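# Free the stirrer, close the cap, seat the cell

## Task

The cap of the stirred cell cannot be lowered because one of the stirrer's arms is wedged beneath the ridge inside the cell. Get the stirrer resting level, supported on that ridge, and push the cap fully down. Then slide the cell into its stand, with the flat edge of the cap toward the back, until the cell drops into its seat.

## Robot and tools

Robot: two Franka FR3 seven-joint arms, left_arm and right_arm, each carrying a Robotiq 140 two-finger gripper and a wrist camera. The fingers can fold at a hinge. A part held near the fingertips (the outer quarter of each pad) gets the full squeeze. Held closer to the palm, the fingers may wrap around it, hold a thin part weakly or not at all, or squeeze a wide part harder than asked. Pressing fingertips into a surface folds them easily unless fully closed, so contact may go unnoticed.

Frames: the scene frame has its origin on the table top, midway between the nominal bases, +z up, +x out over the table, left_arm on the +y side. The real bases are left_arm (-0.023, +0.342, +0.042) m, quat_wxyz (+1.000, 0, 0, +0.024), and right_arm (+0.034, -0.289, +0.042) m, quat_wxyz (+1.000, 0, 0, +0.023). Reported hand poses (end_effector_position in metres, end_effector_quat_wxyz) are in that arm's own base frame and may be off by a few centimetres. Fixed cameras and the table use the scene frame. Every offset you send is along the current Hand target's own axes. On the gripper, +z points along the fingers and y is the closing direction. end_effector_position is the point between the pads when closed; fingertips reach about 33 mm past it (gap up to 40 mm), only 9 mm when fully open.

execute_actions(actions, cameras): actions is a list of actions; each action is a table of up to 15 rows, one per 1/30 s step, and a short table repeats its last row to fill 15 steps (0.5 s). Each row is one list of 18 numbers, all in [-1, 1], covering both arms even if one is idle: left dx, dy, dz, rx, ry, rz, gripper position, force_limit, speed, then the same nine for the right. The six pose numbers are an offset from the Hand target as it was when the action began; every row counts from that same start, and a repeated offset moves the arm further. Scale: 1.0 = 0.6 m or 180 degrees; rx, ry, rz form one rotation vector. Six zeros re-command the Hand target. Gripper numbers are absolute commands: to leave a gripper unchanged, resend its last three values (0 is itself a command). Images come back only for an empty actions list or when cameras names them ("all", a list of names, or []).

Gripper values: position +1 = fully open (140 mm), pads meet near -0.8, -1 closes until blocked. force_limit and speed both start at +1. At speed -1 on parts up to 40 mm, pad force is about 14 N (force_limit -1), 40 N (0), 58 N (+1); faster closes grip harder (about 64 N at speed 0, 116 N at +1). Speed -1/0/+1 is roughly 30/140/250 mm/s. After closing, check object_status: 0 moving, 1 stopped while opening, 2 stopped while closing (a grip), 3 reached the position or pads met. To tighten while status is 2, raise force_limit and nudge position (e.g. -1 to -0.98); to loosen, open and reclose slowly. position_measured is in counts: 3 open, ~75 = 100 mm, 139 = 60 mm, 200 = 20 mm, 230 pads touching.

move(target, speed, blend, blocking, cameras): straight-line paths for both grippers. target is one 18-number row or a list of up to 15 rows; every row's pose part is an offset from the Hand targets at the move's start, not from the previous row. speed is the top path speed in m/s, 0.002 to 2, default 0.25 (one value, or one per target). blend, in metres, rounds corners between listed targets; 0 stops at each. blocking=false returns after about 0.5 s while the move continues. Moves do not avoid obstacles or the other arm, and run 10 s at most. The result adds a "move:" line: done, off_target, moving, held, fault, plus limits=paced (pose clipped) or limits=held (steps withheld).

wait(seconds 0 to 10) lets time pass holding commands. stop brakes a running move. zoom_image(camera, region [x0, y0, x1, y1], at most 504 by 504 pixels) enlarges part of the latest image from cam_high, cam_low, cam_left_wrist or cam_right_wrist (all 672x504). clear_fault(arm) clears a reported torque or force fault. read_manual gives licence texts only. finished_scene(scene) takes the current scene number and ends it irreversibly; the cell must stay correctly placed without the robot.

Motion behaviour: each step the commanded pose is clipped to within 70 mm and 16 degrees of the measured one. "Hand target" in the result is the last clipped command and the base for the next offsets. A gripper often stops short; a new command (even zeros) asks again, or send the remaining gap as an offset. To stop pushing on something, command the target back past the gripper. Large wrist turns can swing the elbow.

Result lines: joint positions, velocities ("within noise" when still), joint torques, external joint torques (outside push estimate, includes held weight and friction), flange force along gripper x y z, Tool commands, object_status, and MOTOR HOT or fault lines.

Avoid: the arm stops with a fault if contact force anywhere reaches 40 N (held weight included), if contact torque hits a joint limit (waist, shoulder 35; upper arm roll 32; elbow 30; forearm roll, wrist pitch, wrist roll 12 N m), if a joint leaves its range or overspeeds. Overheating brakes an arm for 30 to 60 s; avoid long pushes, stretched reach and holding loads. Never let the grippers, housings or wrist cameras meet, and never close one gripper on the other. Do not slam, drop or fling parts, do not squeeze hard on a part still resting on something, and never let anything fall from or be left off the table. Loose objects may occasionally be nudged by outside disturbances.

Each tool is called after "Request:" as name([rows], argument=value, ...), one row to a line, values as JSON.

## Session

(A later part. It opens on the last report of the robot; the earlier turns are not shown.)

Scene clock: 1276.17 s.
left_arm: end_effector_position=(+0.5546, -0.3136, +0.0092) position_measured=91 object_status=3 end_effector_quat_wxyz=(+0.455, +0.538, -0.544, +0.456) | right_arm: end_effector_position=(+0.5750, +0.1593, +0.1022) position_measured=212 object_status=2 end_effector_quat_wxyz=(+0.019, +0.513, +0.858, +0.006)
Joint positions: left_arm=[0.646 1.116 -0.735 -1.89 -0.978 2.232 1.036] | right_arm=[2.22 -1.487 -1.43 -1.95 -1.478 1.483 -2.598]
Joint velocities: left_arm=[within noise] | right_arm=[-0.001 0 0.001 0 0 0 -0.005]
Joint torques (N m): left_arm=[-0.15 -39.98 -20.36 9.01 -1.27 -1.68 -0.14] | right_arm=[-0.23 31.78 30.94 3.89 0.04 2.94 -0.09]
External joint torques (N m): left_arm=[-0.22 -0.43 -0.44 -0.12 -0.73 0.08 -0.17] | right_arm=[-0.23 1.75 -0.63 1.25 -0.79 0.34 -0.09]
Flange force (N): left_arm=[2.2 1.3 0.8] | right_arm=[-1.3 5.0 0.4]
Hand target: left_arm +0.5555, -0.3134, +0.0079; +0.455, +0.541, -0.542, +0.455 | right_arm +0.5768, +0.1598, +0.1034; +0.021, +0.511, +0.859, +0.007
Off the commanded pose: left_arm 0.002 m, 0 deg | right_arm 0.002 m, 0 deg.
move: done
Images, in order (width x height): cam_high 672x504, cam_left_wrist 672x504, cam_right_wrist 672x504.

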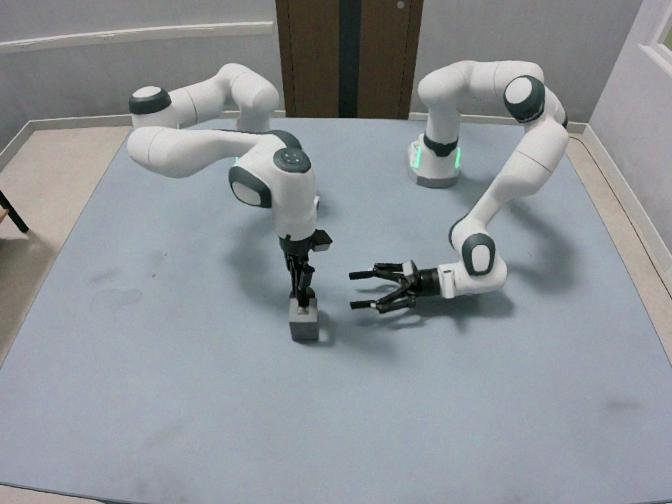

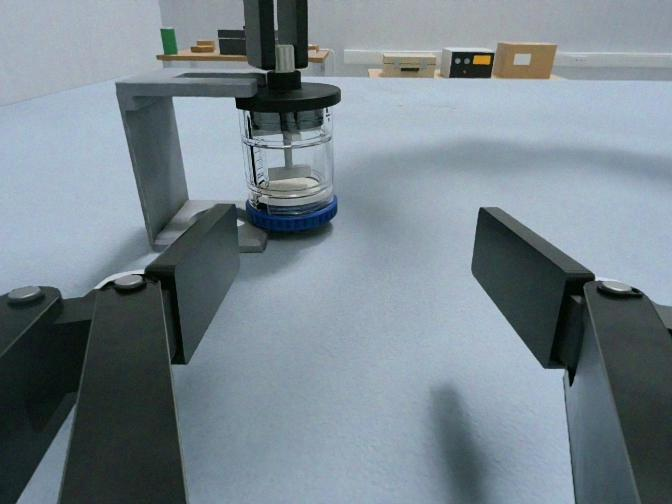

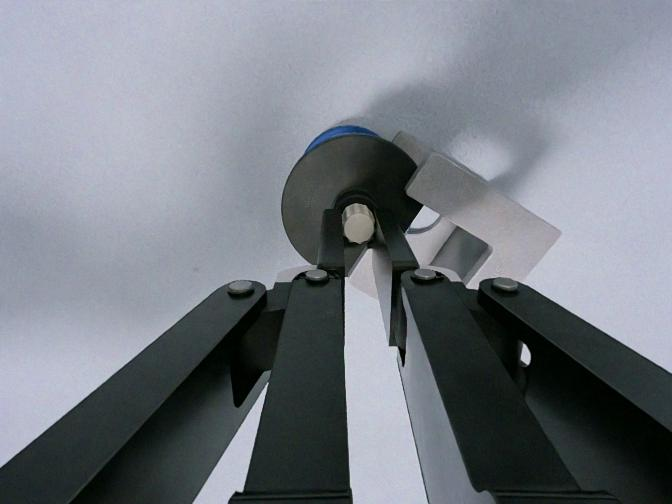

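Request:
move([
  [0,0,0,0,0,0,0.3,-1,-0.8,0.0078,-0.0147,0,0,0,0,-1,0.1,-1],
  [0,0,0,0,0,0,0.3,-1,-0.8,0.0145,-0.0112,0,0,0,-0.0194,-1,0.1,-1],
], speed=0.03, cameras=["cam_left_wrist","cam_high","cam_right_wrist"])

Request:
zoom_image(camera="cam_right_wrist", region=[280, 110, 580, 380])

Request:
zoom_image(camera="cam_high", region=[270, 260, 340, 350])

Scene clock: 1323.37 s.
left_arm: end_effector_position=(+0.5546, -0.3136, +0.0092) position_measured=91 object_status=3 end_effector_quat_wxyz=(+0.455, +0.538, -0.544, +0.456) | right_arm: end_effector_position=(+0.5659, +0.1627, +0.1015) position_measured=212 object_status=2 end_effector_quat_wxyz=(+0.021, +0.487, +0.873, +0.004)
Joint positions: left_arm=[0.646 1.116 -0.735 -1.89 -0.978 2.232 1.036] | right_arm=[2.211 -1.487 -1.429 -1.981 -1.478 1.483 -2.636]
Joint velocities: left_arm=[within noise] | right_arm=[-0.001 0.001 0.001 -0.002 0.002 0.001 -0.006]
Joint torques (N m): left_arm=[-0.17 -40.01 -20.33 9 -1.27 -1.68 -0.14] | right_arm=[-0.32 30.45 31.18 3.83 0.72 2.73 -0.1]
External joint torques (N m): left_arm=[-0.12 -0.55 -0.39 -0.08 -0.73 0.09 -0.17] | right_arm=[-0.32 1.18 -0.25 1.12 -0.11 0.13 -0.1]
Flange force (N): left_arm=[2.4 1.4 0.6] | right_arm=[-1.5 3.7 -0.8]
Hand target: left_arm +0.5555, -0.3134, +0.0079; +0.455, +0.541, -0.542, +0.455 | right_arm +0.5668, +0.1642, +0.1029; +0.021, +0.485, +0.874, +0.006
Off the commanded pose: left_arm 0.002 m, 0 deg | right_arm 0.002 m, 0 deg.
move: done
Images, in order (width x height): cam_high 672x504, cam_left_wrist 672x504, cam_right_wrist 672x504.

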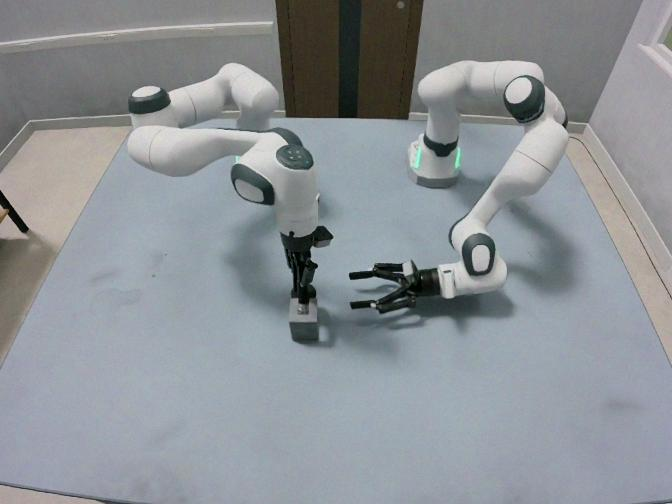

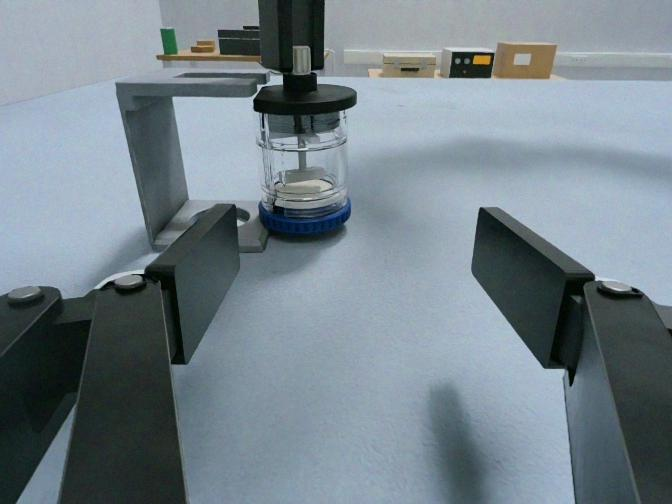

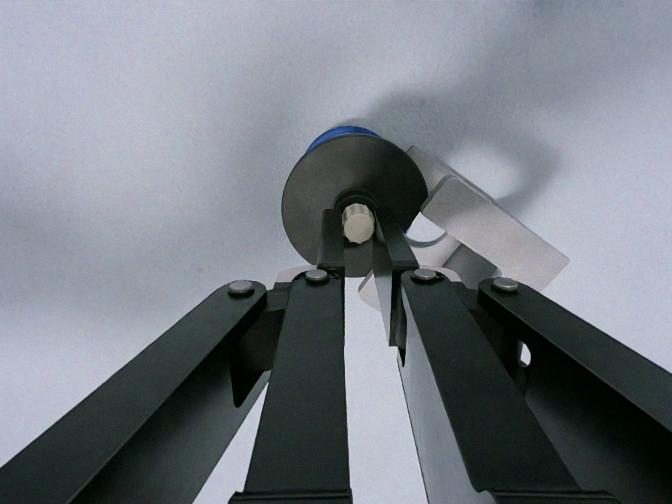

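Scaled by 1.680 from the camera's 672x504 image, which has a finer 960x720 frame.

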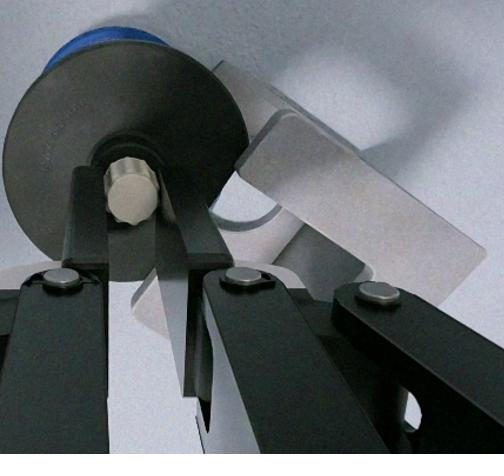

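Scaled by 5.600 from the camera's 672x504 image, which has a finer 960x720 frame.

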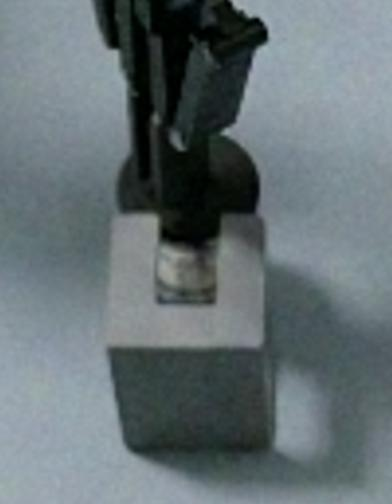

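Request:
move(target=[0,0,0,0,0,0,0.3,-1,-0.8,-0.0208,0.037,0.0013,0,0,0,-1,0.1,-1], speed=0.03, cameras=["cam_left_wrist","cam_high","cam_right_wrist"])

Request:
zoom_image(camera="cam_left_wrist", region=[120, 50, 340, 270])

Request:
zoom_image(camera="cam_high", region=[270, 260, 340, 350])

Scene clock: 1333.33 s.
left_arm: end_effector_position=(+0.5546, -0.3136, +0.0092) position_measured=91 object_status=3 end_effector_quat_wxyz=(+0.455, +0.538, -0.544, +0.456) | right_arm: end_effector_position=(+0.5903, +0.1654, +0.1019) position_measured=212 object_status=2 end_effector_quat_wxyz=(+0.018, +0.487, +0.873, +0.006)
Joint positions: left_arm=[0.646 1.116 -0.735 -1.89 -0.978 2.232 1.036] | right_arm=[2.264 -1.487 -1.437 -1.888 -1.485 1.483 -2.677]
Joint velocities: left_arm=[within noise] | right_arm=[0 -0.002 0 0.002 -0.001 0 -0.006]
Joint torques (N m): left_arm=[-0.21 -40 -20.34 8.98 -1.26 -1.68 -0.12] | right_arm=[-0.27 33.85 31.1 3.79 0 2.91 -0.17]
External joint torques (N m): left_arm=[-0.1 -0.37 -0.22 -0.16 -0.72 0.11 -0.15] | right_arm=[-0.28 2.32 -0.67 1.39 -0.84 0.31 -0.17]
Flange force (N): left_arm=[2.0 1.4 0.6] | right_arm=[-2.0 5.7 -0.3]
Hand target: left_arm +0.5555, -0.3134, +0.0079; +0.455, +0.541, -0.542, +0.455 | right_arm +0.5922, +0.1654, +0.1032; +0.021, +0.485, +0.874, +0.006
Off the commanded pose: left_arm 0.002 m, 0 deg | right_arm 0.002 m, 0 deg.
move: done
Images, in order (width x height): cam_high 672x504, cam_left_wrist 672x504, cam_right_wrist 672x504.

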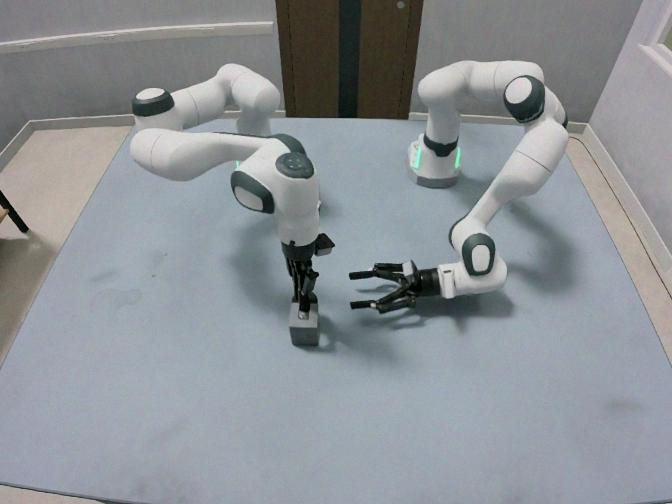

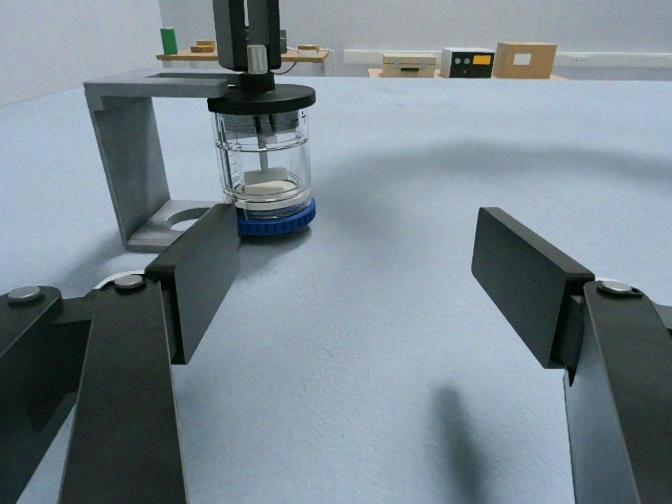

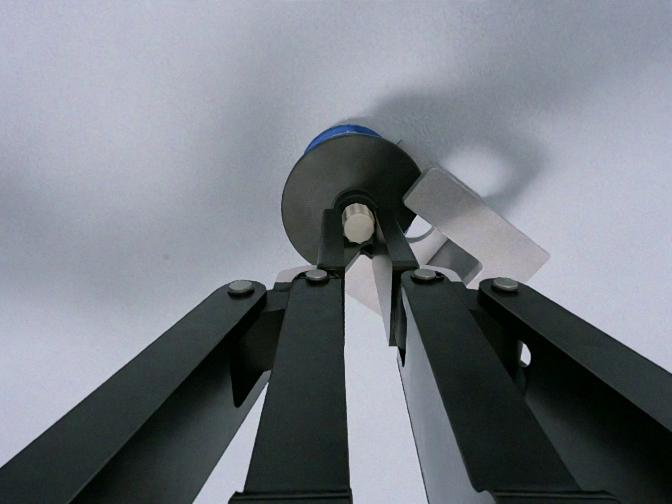

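Scaled by 2.291 from the camera's 672x504 image, which has a finer 960x720 frame.

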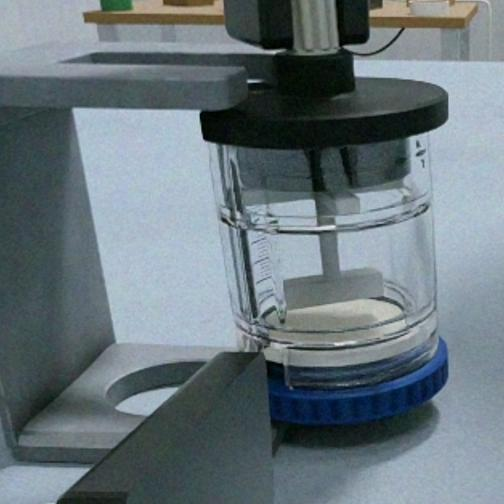

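Scaled by 5.600 from the camera's 672x504 image, which has a finer 960x720 frame.

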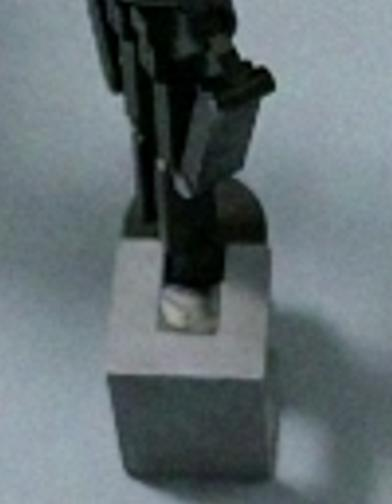

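Request:
move([
  [0,0,0,0,0,0,0.3,-1,-0.8,0.0392,-0.064,-0.0039,0,0,0,-1,0.1,-1],
  [0,0,0,0,0,0,0.3,-1,-0.8,0.0392,-0.064,0.0071,0,0,0,-1,0.1,-1],
], speed=[0.06,0.02], cameras=["cam_left_wrist","cam_right_wrist"])

Request:
zoom_image(camera="cam_left_wrist", region=[230, 50, 430, 250])

Scene clock: 1352.60 s.
left_arm: end_effector_position=(+0.5546, -0.3136, +0.0092) position_measured=91 object_status=3 end_effector_quat_wxyz=(+0.455, +0.538, -0.544, +0.456) | right_arm: end_effector_position=(+0.5459, +0.1639, +0.0959) position_measured=212 object_status=2 end_effector_quat_wxyz=(+0.020, +0.482, +0.876, +0.003)
Joint positions: left_arm=[0.646 1.116 -0.735 -1.89 -0.978 2.232 1.036] | right_arm=[2.178 -1.496 -1.429 -2.048 -1.479 1.484 -2.613]
Joint velocities: left_arm=[within noise] | right_arm=[0 -0.002 0 0.001 -0.006 0 0.003]
Joint torques (N m): left_arm=[-0.16 -39.95 -20.36 8.98 -1.27 -1.69 -0.14] | right_arm=[-1.16 27.86 30.64 3.01 0.34 2.96 0.24]
External joint torques (N m): left_arm=[-0.1 -0.4 -0.37 -0.12 -0.73 0.08 -0.17] | right_arm=[-1.11 0.08 -0.44 0.3 -0.5 0.37 0.24]
Flange force (N): left_arm=[2.2 1.4 0.6] | right_arm=[-1.0 -1.9 2.0]
Hand target: left_arm +0.5555, -0.3134, +0.0079; +0.455, +0.541, -0.542, +0.455 | right_arm +0.5474, +0.1650, +0.0970; +0.021, +0.485, +0.874, +0.006
Off the commanded pose: left_arm 0.002 m, 0 deg | right_arm 0.002 m, 1 deg.
move: done
Images, in order (width x height): cam_left_wrist 672x504, cam_right_wrist 672x504.

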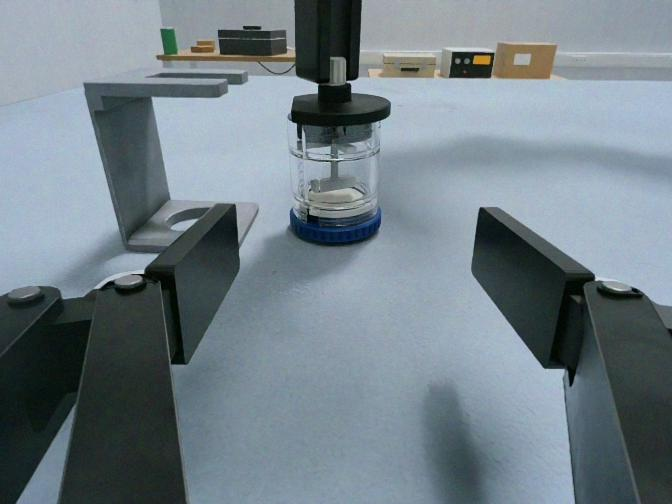

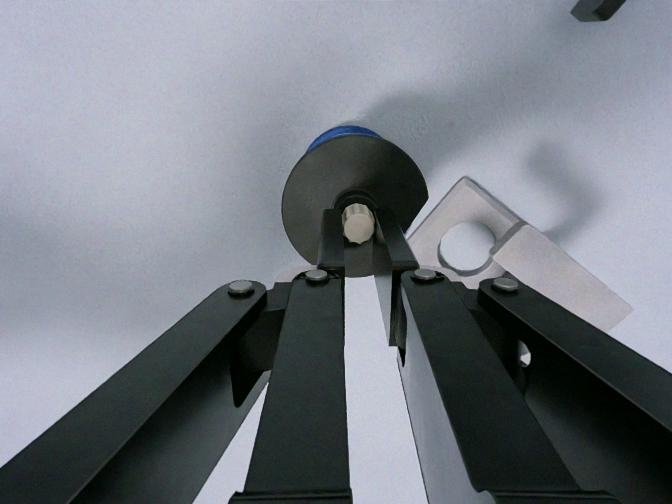

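Scaled by 2.520 from the camera's 672x504 image, which has a finer 960x720 frame.

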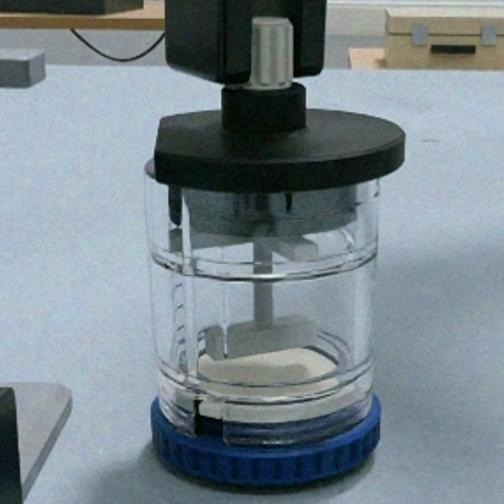

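Request:
move([
  [0,0,0,0,0,0,0.3,-1,-0.8,0,0,0.003,0,0,0,-1,0.1,-1],
  [0,0,0,0,0,0,0.3,-1,-0.8,0,0,0.003,0,0,0,-0.55,0.1,-1],
  [0,0,0,0,0,0,0.3,-1,-0.8,0,0,-0.0045,0,0,0,-0.55,0.1,-1],
  [0,0,0,0,0,0,0.3,-1,-0.8,0,0,-0.0045,0,0,0,-1,0.15,-1],
], speed=0.02, cameras=["cam_left_wrist","cam_right_wrist"])

Request:
zoom_image(camera="cam_left_wrist", region=[230, 50, 430, 250])

Scene clock: 1360.27 s.
left_arm: end_effector_position=(+0.5546, -0.3136, +0.0092) position_measured=91 object_status=3 end_effector_quat_wxyz=(+0.455, +0.538, -0.544, +0.456) | right_arm: end_effector_position=(+0.5472, +0.1661, +0.0993) position_measured=213 object_status=0 end_effector_quat_wxyz=(+0.021, +0.483, +0.876, +0.007)
Joint positions: left_arm=[0.646 1.116 -0.735 -1.89 -0.978 2.232 1.036] | right_arm=[2.178 -1.501 -1.422 -2.049 -1.482 1.485 -2.611]
Joint torques (N m): left_arm=[-0.16 -39.97 -20.36 8.99 -1.28 -1.67 -0.1] | right_arm=[-0.44 29.51 29.93 3.58 1.23 2.67 0.22]
External joint torques (N m): left_arm=[-0.13 -0.43 -0.37 -0.12 -0.73 0.11 -0.13] | right_arm=[-0.34 1.75 -1.16 0.88 0.41 0.06 0.22]
Flange force (N): left_arm=[2.2 1.5 0.7] | right_arm=[-0.5 2.9 -0.3]
Hand target: left_arm +0.5555, -0.3134, +0.0079; +0.455, +0.541, -0.542, +0.455 | right_arm +0.5473, +0.1650, +0.0997; +0.021, +0.485, +0.874, +0.006
Off the commanded pose: left_arm 0.002 m, 0 deg | right_arm 0.001 m, 0 deg.
move: done
Images, in order (width x height): cam_left_wrist 672x504, cam_right_wrist 672x504.

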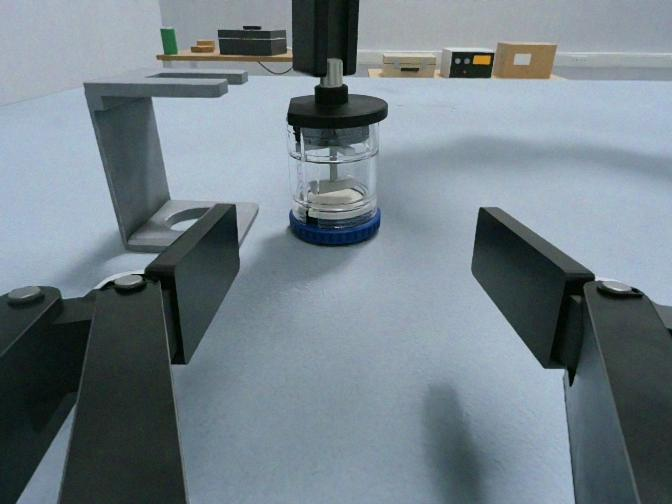

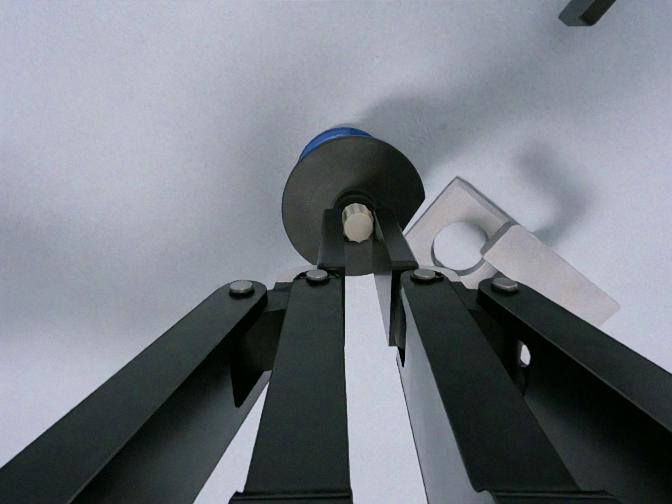

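Scaled by 2.520 from the camera's 672x504 image, which has a finer 960x720 frame.

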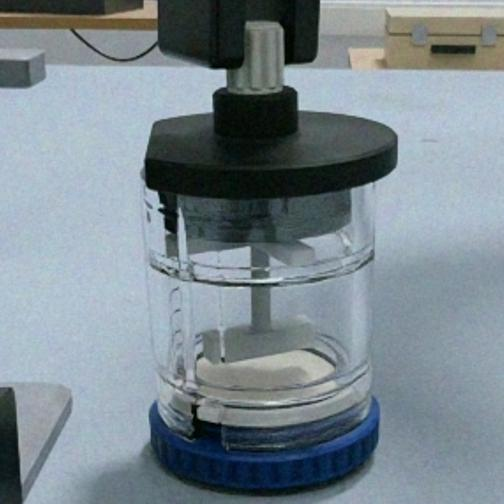

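Request:
move(target=[0,0,0,0,0,0,0.3,-1,-0.8,0,0,-0.0115,-0.0095,-0.0058,0,-1,0.15,-1], speed=0.02, cameras=["cam_left_wrist","cam_high"])

Request:
zoom_image(camera="cam_left_wrist", region=[230, 50, 430, 250])

Request:
zoom_image(camera="cam_high", region=[270, 250, 340, 350])

Scene clock: 1380.87 s.
left_arm: end_effector_position=(+0.5546, -0.3136, +0.0092) position_measured=91 object_status=3 end_effector_quat_wxyz=(+0.455, +0.538, -0.544, +0.456) | right_arm: end_effector_position=(+0.5452, +0.1643, +0.1047) position_measured=213 object_status=2 end_effector_quat_wxyz=(+0.035, +0.482, +0.876, +0.011)
Joint positions: left_arm=[0.646 1.116 -0.735 -1.89 -0.978 2.232 1.036] | right_arm=[2.16 -1.5 -1.409 -2.083 -1.499 1.485 -2.598]
Joint velocities: left_arm=[within noise] | right_arm=[-0.001 0 0.002 -0.002 -0.005 0 0.007]
Joint torques (N m): left_arm=[-0.15 -40.01 -20.34 9.02 -1.27 -1.68 -0.15] | right_arm=[-1.23 28.14 30.71 2.72 0.18 2.89 0.25]
External joint torques (N m): left_arm=[-0.1 -0.37 -0.31 -0.14 -0.73 0.09 -0.17] | right_arm=[-1.38 1.21 0.01 -0.02 -0.58 0.27 0.24]
Flange force (N): left_arm=[2.1 1.4 0.6] | right_arm=[-0.9 -3.5 0.5]
Hand target: left_arm +0.5555, -0.3134, +0.0079; +0.455, +0.541, -0.542, +0.455 | right_arm +0.5470, +0.1650, +0.1066; +0.036, +0.484, +0.874, +0.015
Off the commanded pose: left_arm 0.002 m, 0 deg | right_arm 0.003 m, 1 deg.
move: done
Images, in order (width x height): cam_high 672x504, cam_left_wrist 672x504.

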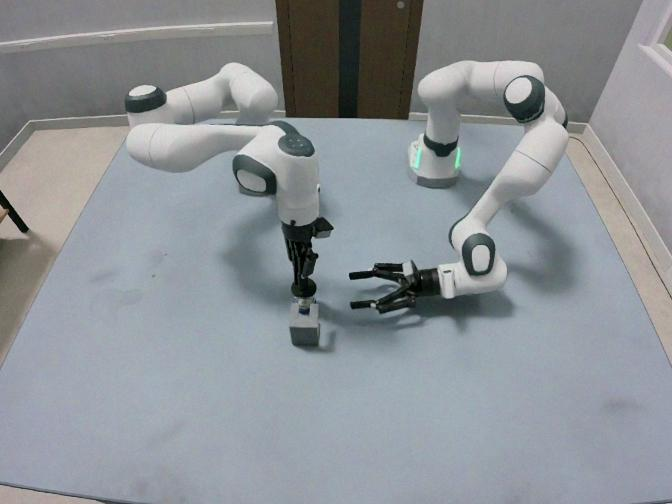

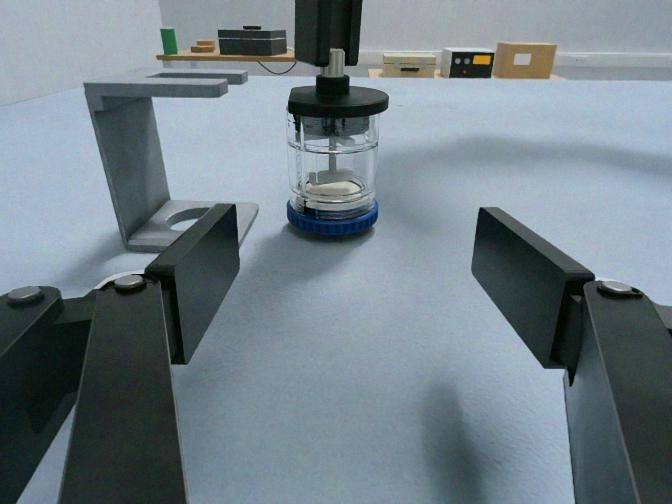

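Scaled by 2.520 from the camera's 672x504 image, which has a finer 960x720 frame.

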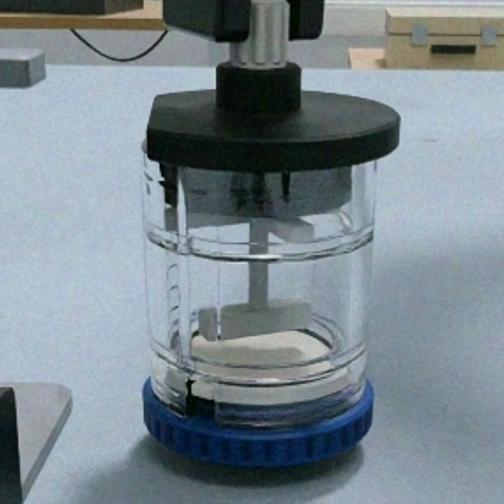

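Scaled by 5.040 from the camera's 672x504 image, which has a finer 960x720 frame.

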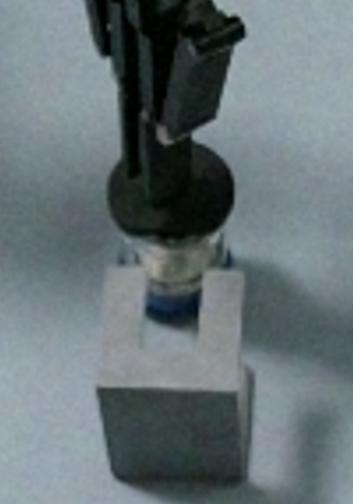

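Request:
move(target=[0,0,0,0,0,0,0.3,-1,-0.8,-0.0182,0.0375,0.0013,0,0,0.011,-1,0.15,-1], speed=0.03, cameras=["cam_left_wrist","cam_high","cam_right_wrist"])

Request:
zoom_image(camera="cam_left_wrist", region=[180, 50, 400, 270])

Request:
zoom_image(camera="cam_high", region=[270, 250, 340, 350])

Scene clock: 1403.20 s.
left_arm: end_effector_position=(+0.5546, -0.3136, +0.0092) position_measured=91 object_status=3 end_effector_quat_wxyz=(+0.455, +0.538, -0.544, +0.456) | right_arm: end_effector_position=(+0.5703, +0.1668, +0.1065) position_measured=213 object_status=2 end_effector_quat_wxyz=(+0.034, +0.499, +0.866, +0.014)
Joint positions: left_arm=[0.646 1.116 -0.735 -1.89 -0.978 2.232 1.036] | right_arm=[2.21 -1.5 -1.415 -1.997 -1.51 1.485 -2.597]
Joint torques (N m): left_arm=[-0.15 -40 -20.36 9 -1.27 -1.67 -0.13] | right_arm=[-0.4 30.61 30.91 3.35 0.2 2.82 0.11]
External joint torques (N m): left_arm=[-0.2 -0.34 -0.39 -0.17 -0.73 0.09 -0.16] | right_arm=[-0.33 1.63 -0.4 0.78 -0.54 0.19 0.1]
Flange force (N): left_arm=[2.1 1.4 0.8] | right_arm=[-0.7 2.7 0.0]
Hand target: left_arm +0.5555, -0.3134, +0.0079; +0.455, +0.541, -0.542, +0.455 | right_arm +0.5719, +0.1677, +0.1077; +0.036, +0.499, +0.866, +0.016
Off the commanded pose: left_arm 0.002 m, 0 deg | right_arm 0.002 m, 0 deg.
move: done
Images, in order (width x height): cam_high 672x504, cam_left_wrist 672x504, cam_right_wrist 672x504.

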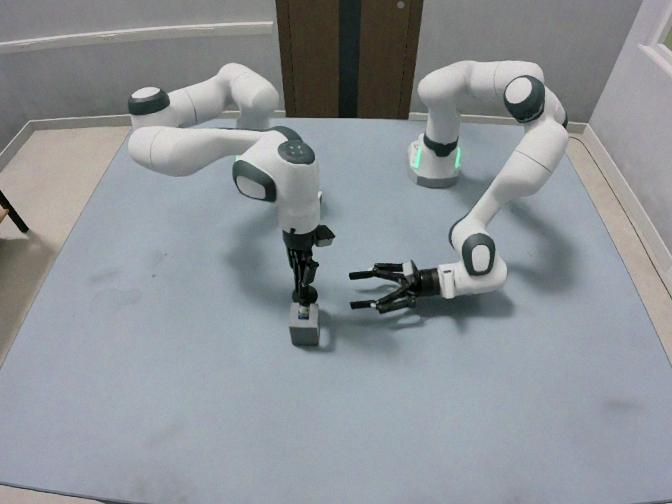

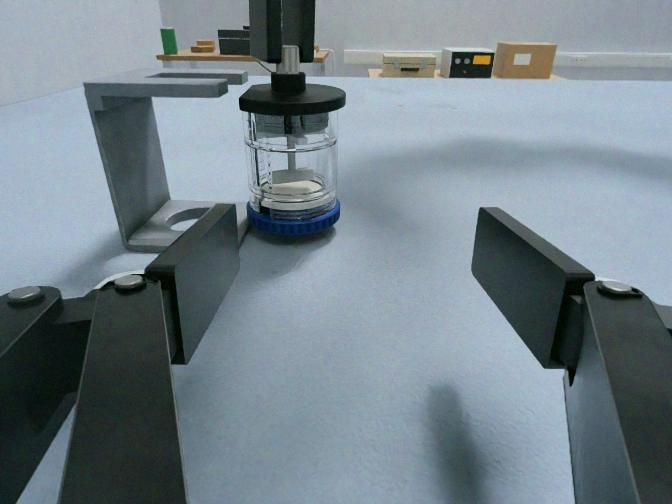

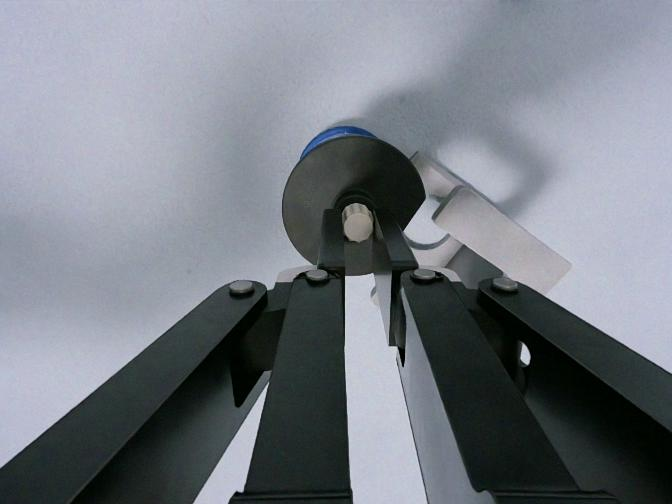

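Scaled by 2.291 from the camera's 672x504 image, which has a finer 960x720 frame.

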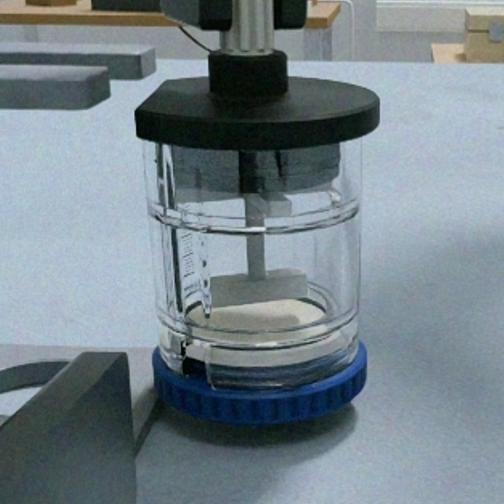

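Scaled by 5.040 from the camera's 672x504 image, which has a finer 960x720 frame.

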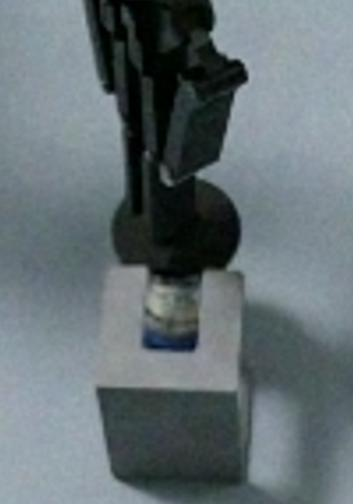

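Request:
move(target=[0,0,0,0,0,0,0.3,-1,-0.8,-0.0262,0.0425,0.0035,0,0,0,-1,0.15,-1], speed=0.03, cameras=["cam_left_wrist","cam_high","cam_right_wrist"])

Request:
zoom_image(camera="cam_left_wrist", region=[120, 50, 340, 270])

Request:
zoom_image(camera="cam_high", region=[270, 250, 340, 350])

Scene clock: 1415.40 s.
left_arm: end_effector_position=(+0.5546, -0.3136, +0.0092) position_measured=91 object_status=3 end_effector_quat_wxyz=(+0.455, +0.538, -0.544, +0.456) | right_arm: end_effector_position=(+0.5999, +0.1668, +0.1066) position_measured=213 object_status=2 end_effector_quat_wxyz=(+0.033, +0.501, +0.864, +0.015)
Joint positions: left_arm=[0.646 1.116 -0.735 -1.89 -0.978 2.232 1.036] | right_arm=[2.267 -1.5 -1.424 -1.89 -1.523 1.485 -2.64]
Joint velocities: left_arm=[within noise] | right_arm=[0 0 0 0 0.001 -0.001 -0.007]
Joint torques (N m): left_arm=[-0.16 -39.99 -20.39 9 -1.28 -1.69 -0.13] | right_arm=[-0.28 33.77 31.14 3.45 -0.12 2.95 -0.23]
External joint torques (N m): left_arm=[-0.13 -0.4 -0.38 -0.14 -0.74 0.08 -0.16] | right_arm=[-0.24 2.2 -0.69 1.29 -0.87 0.3 -0.24]
Flange force (N): left_arm=[2.2 1.4 0.7] | right_arm=[-1.8 5.6 0.1]
Hand target: left_arm +0.5555, -0.3134, +0.0079; +0.455, +0.541, -0.542, +0.455 | right_arm +0.6019, +0.1669, +0.1080; +0.036, +0.499, +0.866, +0.016
Off the commanded pose: left_arm 0.002 m, 0 deg | right_arm 0.002 m, 0 deg.
move: done
Images, in order (width x height): cam_high 672x504, cam_left_wrist 672x504, cam_right_wrist 672x504.

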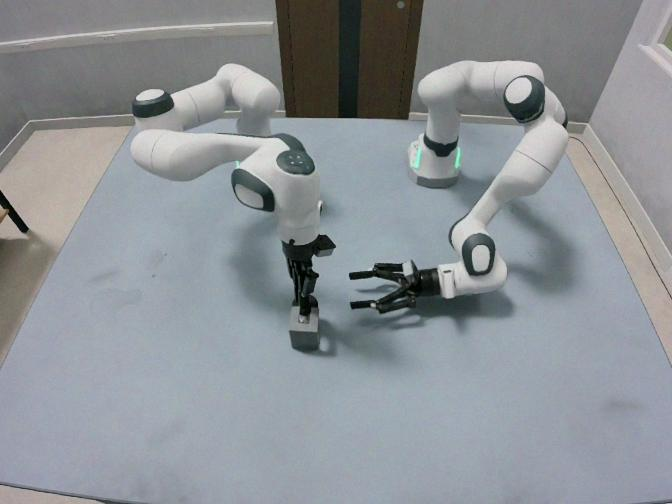

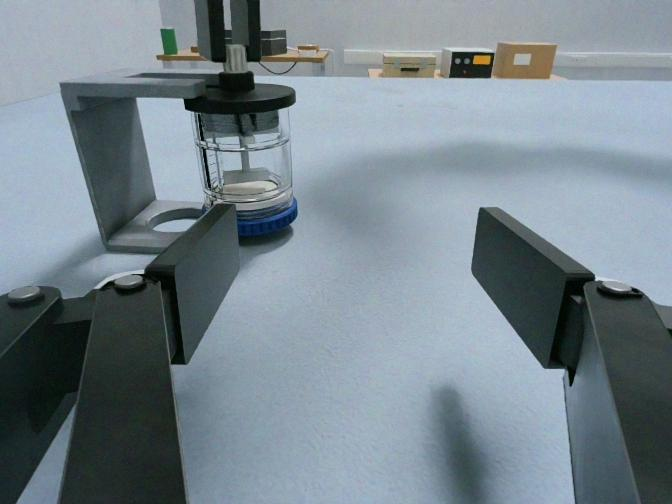

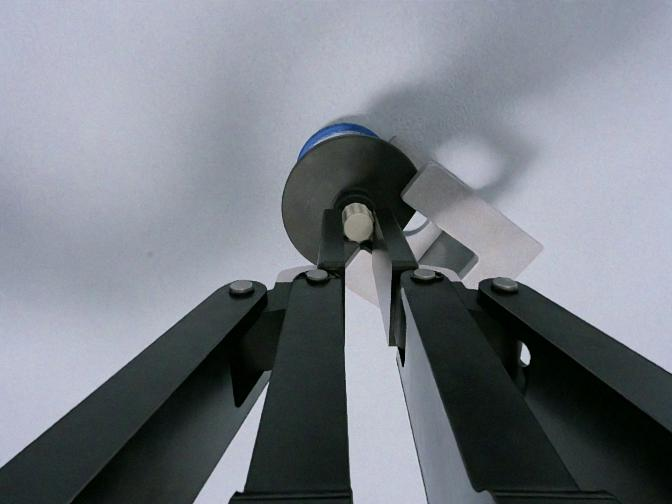

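Scaled by 2.291 from the camera's 672x504 image, which has a finer 960x720 frame.

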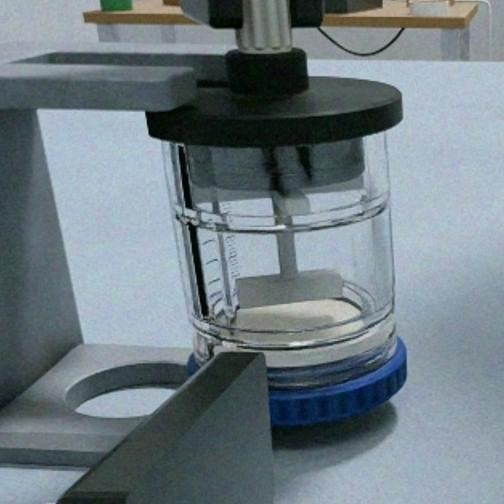

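Scaled by 5.040 from the camera's 672x504 image, which has a finer 960x720 frame.

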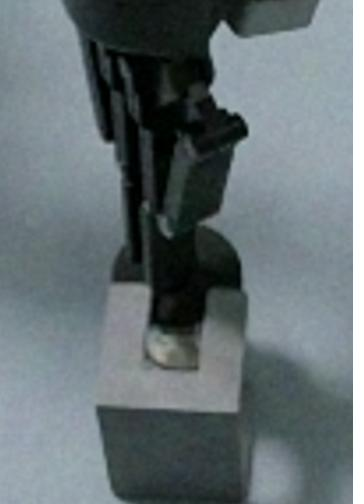

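Request:
move([
  [0,0,0,0,0,0,0.3,-1,-0.8,0.0082,-0.0145,-0.0015,0,0,0,-1,0.15,-1],
  [0,0,0,0,0,0,0.3,-1,-0.8,0.0082,-0.0145,-0.0037,0,0,0,-1,0.15,-1],
], speed=0.03, cameras=["cam_left_wrist","cam_high"])

Request:
zoom_image(camera="cam_left_wrist", region=[150, 50, 350, 150])

Request:
zoom_image(camera="cam_left_wrist", region=[100, 150, 350, 260])

Scene clock: 1440.00 s.
left_arm: end_effector_position=(+0.5546, -0.3136, +0.0092) position_measured=91 object_status=3 end_effector_quat_wxyz=(+0.455, +0.538, -0.544, +0.456) | right_arm: end_effector_position=(+0.5917, +0.1673, +0.1075) position_measured=213 object_status=2 end_effector_quat_wxyz=(+0.036, +0.497, +0.867, +0.015)
Joint positions: left_arm=[0.646 1.116 -0.735 -1.89 -0.978 2.232 1.036] | right_arm=[2.25 -1.5 -1.42 -1.924 -1.523 1.485 -2.634]
Joint velocities: left_arm=[within noise] | right_arm=[0 0 -0.001 0 0 0.001 0.006]
Joint torques (N m): left_arm=[-0.19 -40.02 -20.35 8.97 -1.27 -1.68 -0.12] | right_arm=[-1.16 32.69 32.11 2.73 1.29 2.83 0.23]
External joint torques (N m): left_arm=[-0.15 -0.34 -0.3 -0.23 -0.72 0.09 -0.15] | right_arm=[-1.03 1.92 0.43 0.41 0.55 0.2 0.22]
Flange force (N): left_arm=[2.1 1.6 0.7] | right_arm=[-0.8 -1.2 -3.0]
Hand target: left_arm +0.5555, -0.3134, +0.0079; +0.455, +0.541, -0.542, +0.455 | right_arm +0.5918, +0.1668, +0.1094; +0.036, +0.499, +0.866, +0.016
Off the commanded pose: left_arm 0.002 m, 0 deg | right_arm 0.002 m, 0 deg.
move: done
Images, in order (width x height): cam_high 672x504, cam_left_wrist 672x504.

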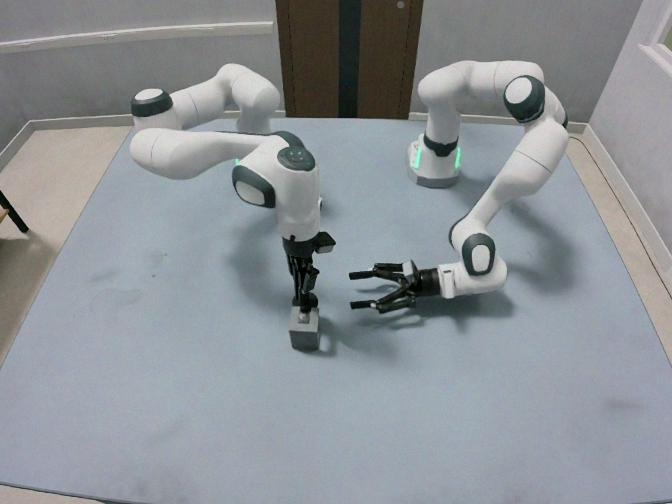

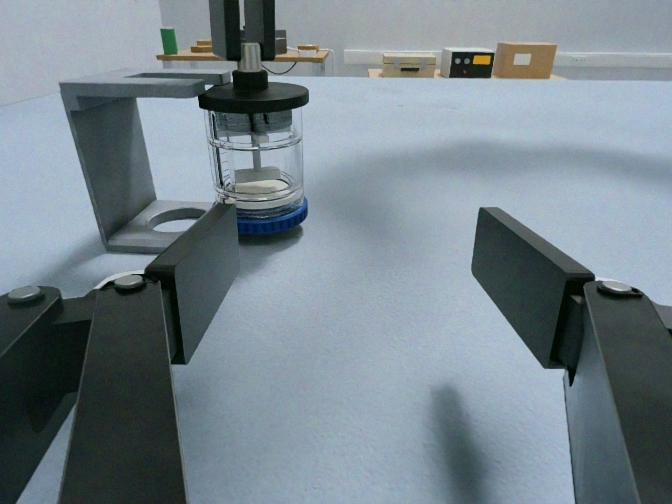

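Scaled by 2.520 from the camera's 672x504 image, which has a finer 960x720 frame.

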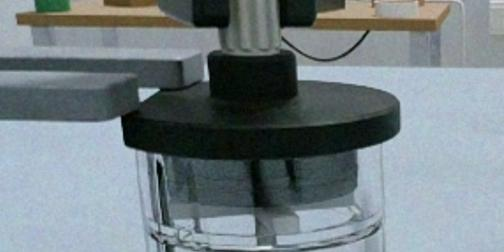

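Scaled by 2.016 from the camera's 672x504 image, which has a finer 960x720 frame.

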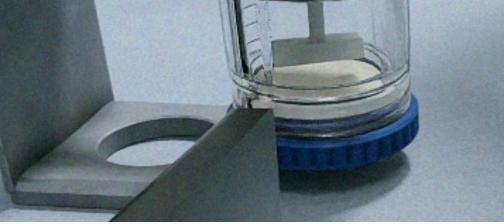

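Request:
move(target=[0,0,0,0,0,0,0.3,-1,-0.8,-0.0155,0.0253,0.0022,0,0,0,-1,0.15,-1], speed=0.03, cameras=["cam_left_wrist","cam_high","cam_right_wrist"])

Request:
zoom_image(camera="cam_left_wrist", region=[100, 50, 300, 150])

Request:
zoom_image(camera="cam_high", region=[270, 260, 340, 360])

Scene clock: 1472.17 s.
left_arm: end_effector_position=(+0.5546, -0.3136, +0.0092) position_measured=91 object_status=3 end_effector_quat_wxyz=(+0.455, +0.538, -0.544, +0.456) | right_arm: end_effector_position=(+0.6081, +0.1662, +0.1078) position_measured=213 object_status=2 end_effector_quat_wxyz=(+0.033, +0.502, +0.864, +0.015)
Joint positions: left_arm=[0.646 1.116 -0.735 -1.89 -0.978 2.232 1.036] | right_arm=[2.282 -1.498 -1.425 -1.86 -1.525 1.485 -2.655]
Joint velocities: left_arm=[within noise] | right_arm=[0.001 0 -0.001 0 0 -0.001 -0.006]
Joint torques (N m): left_arm=[-0.18 -40.01 -20.36 8.97 -1.26 -1.68 -0.11] | right_arm=[-0.21 35.02 31.48 3.22 0.18 2.87 -0.09]
External joint torques (N m): left_arm=[-0.24 -0.39 -0.42 -0.2 -0.72 0.08 -0.14] | right_arm=[-0.24 2.69 -0.46 1.2 -0.59 0.22 -0.1]
Flange force (N): left_arm=[2.2 1.5 0.8] | right_arm=[-1.4 5.2 -1.3]
Hand target: left_arm +0.5555, -0.3134, +0.0079; +0.455, +0.541, -0.542, +0.455 | right_arm +0.6096, +0.1663, +0.1095; +0.036, +0.499, +0.866, +0.016
Off the commanded pose: left_arm 0.002 m, 0 deg | right_arm 0.002 m, 0 deg.
move: done
Images, in order (width x height): cam_high 672x504, cam_left_wrist 672x504, cam_right_wrist 672x504.

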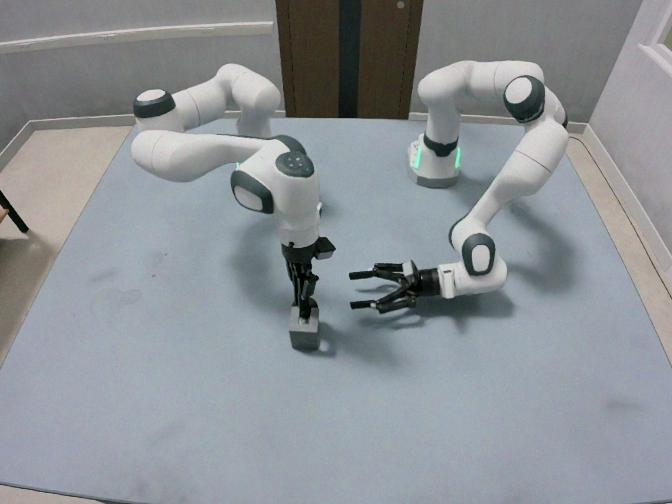

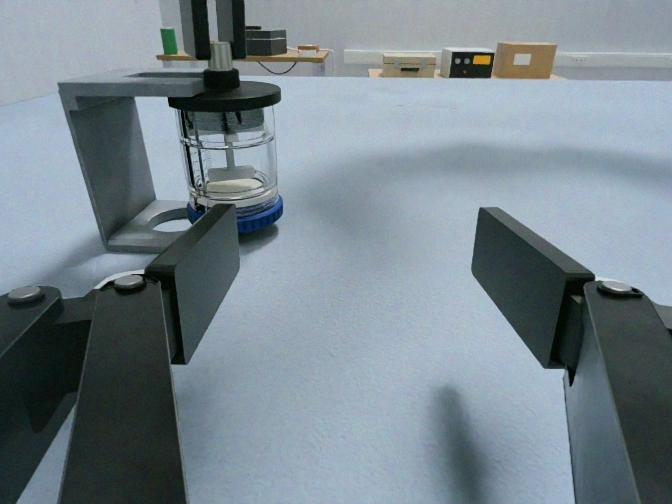

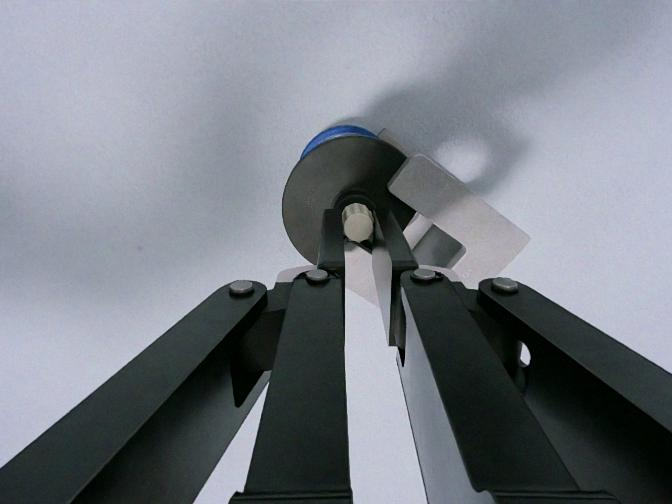

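Scaled by 2.520 from the camera's 672x504 image, which has a finer 960x720 frame.

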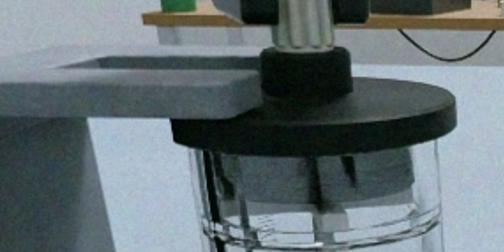

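Scaled by 5.040 from the camera's 672x504 image, which has a finer 960x720 frame.

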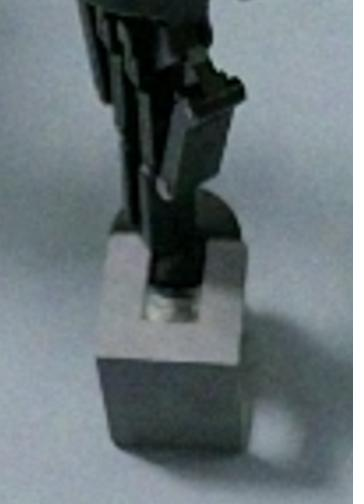

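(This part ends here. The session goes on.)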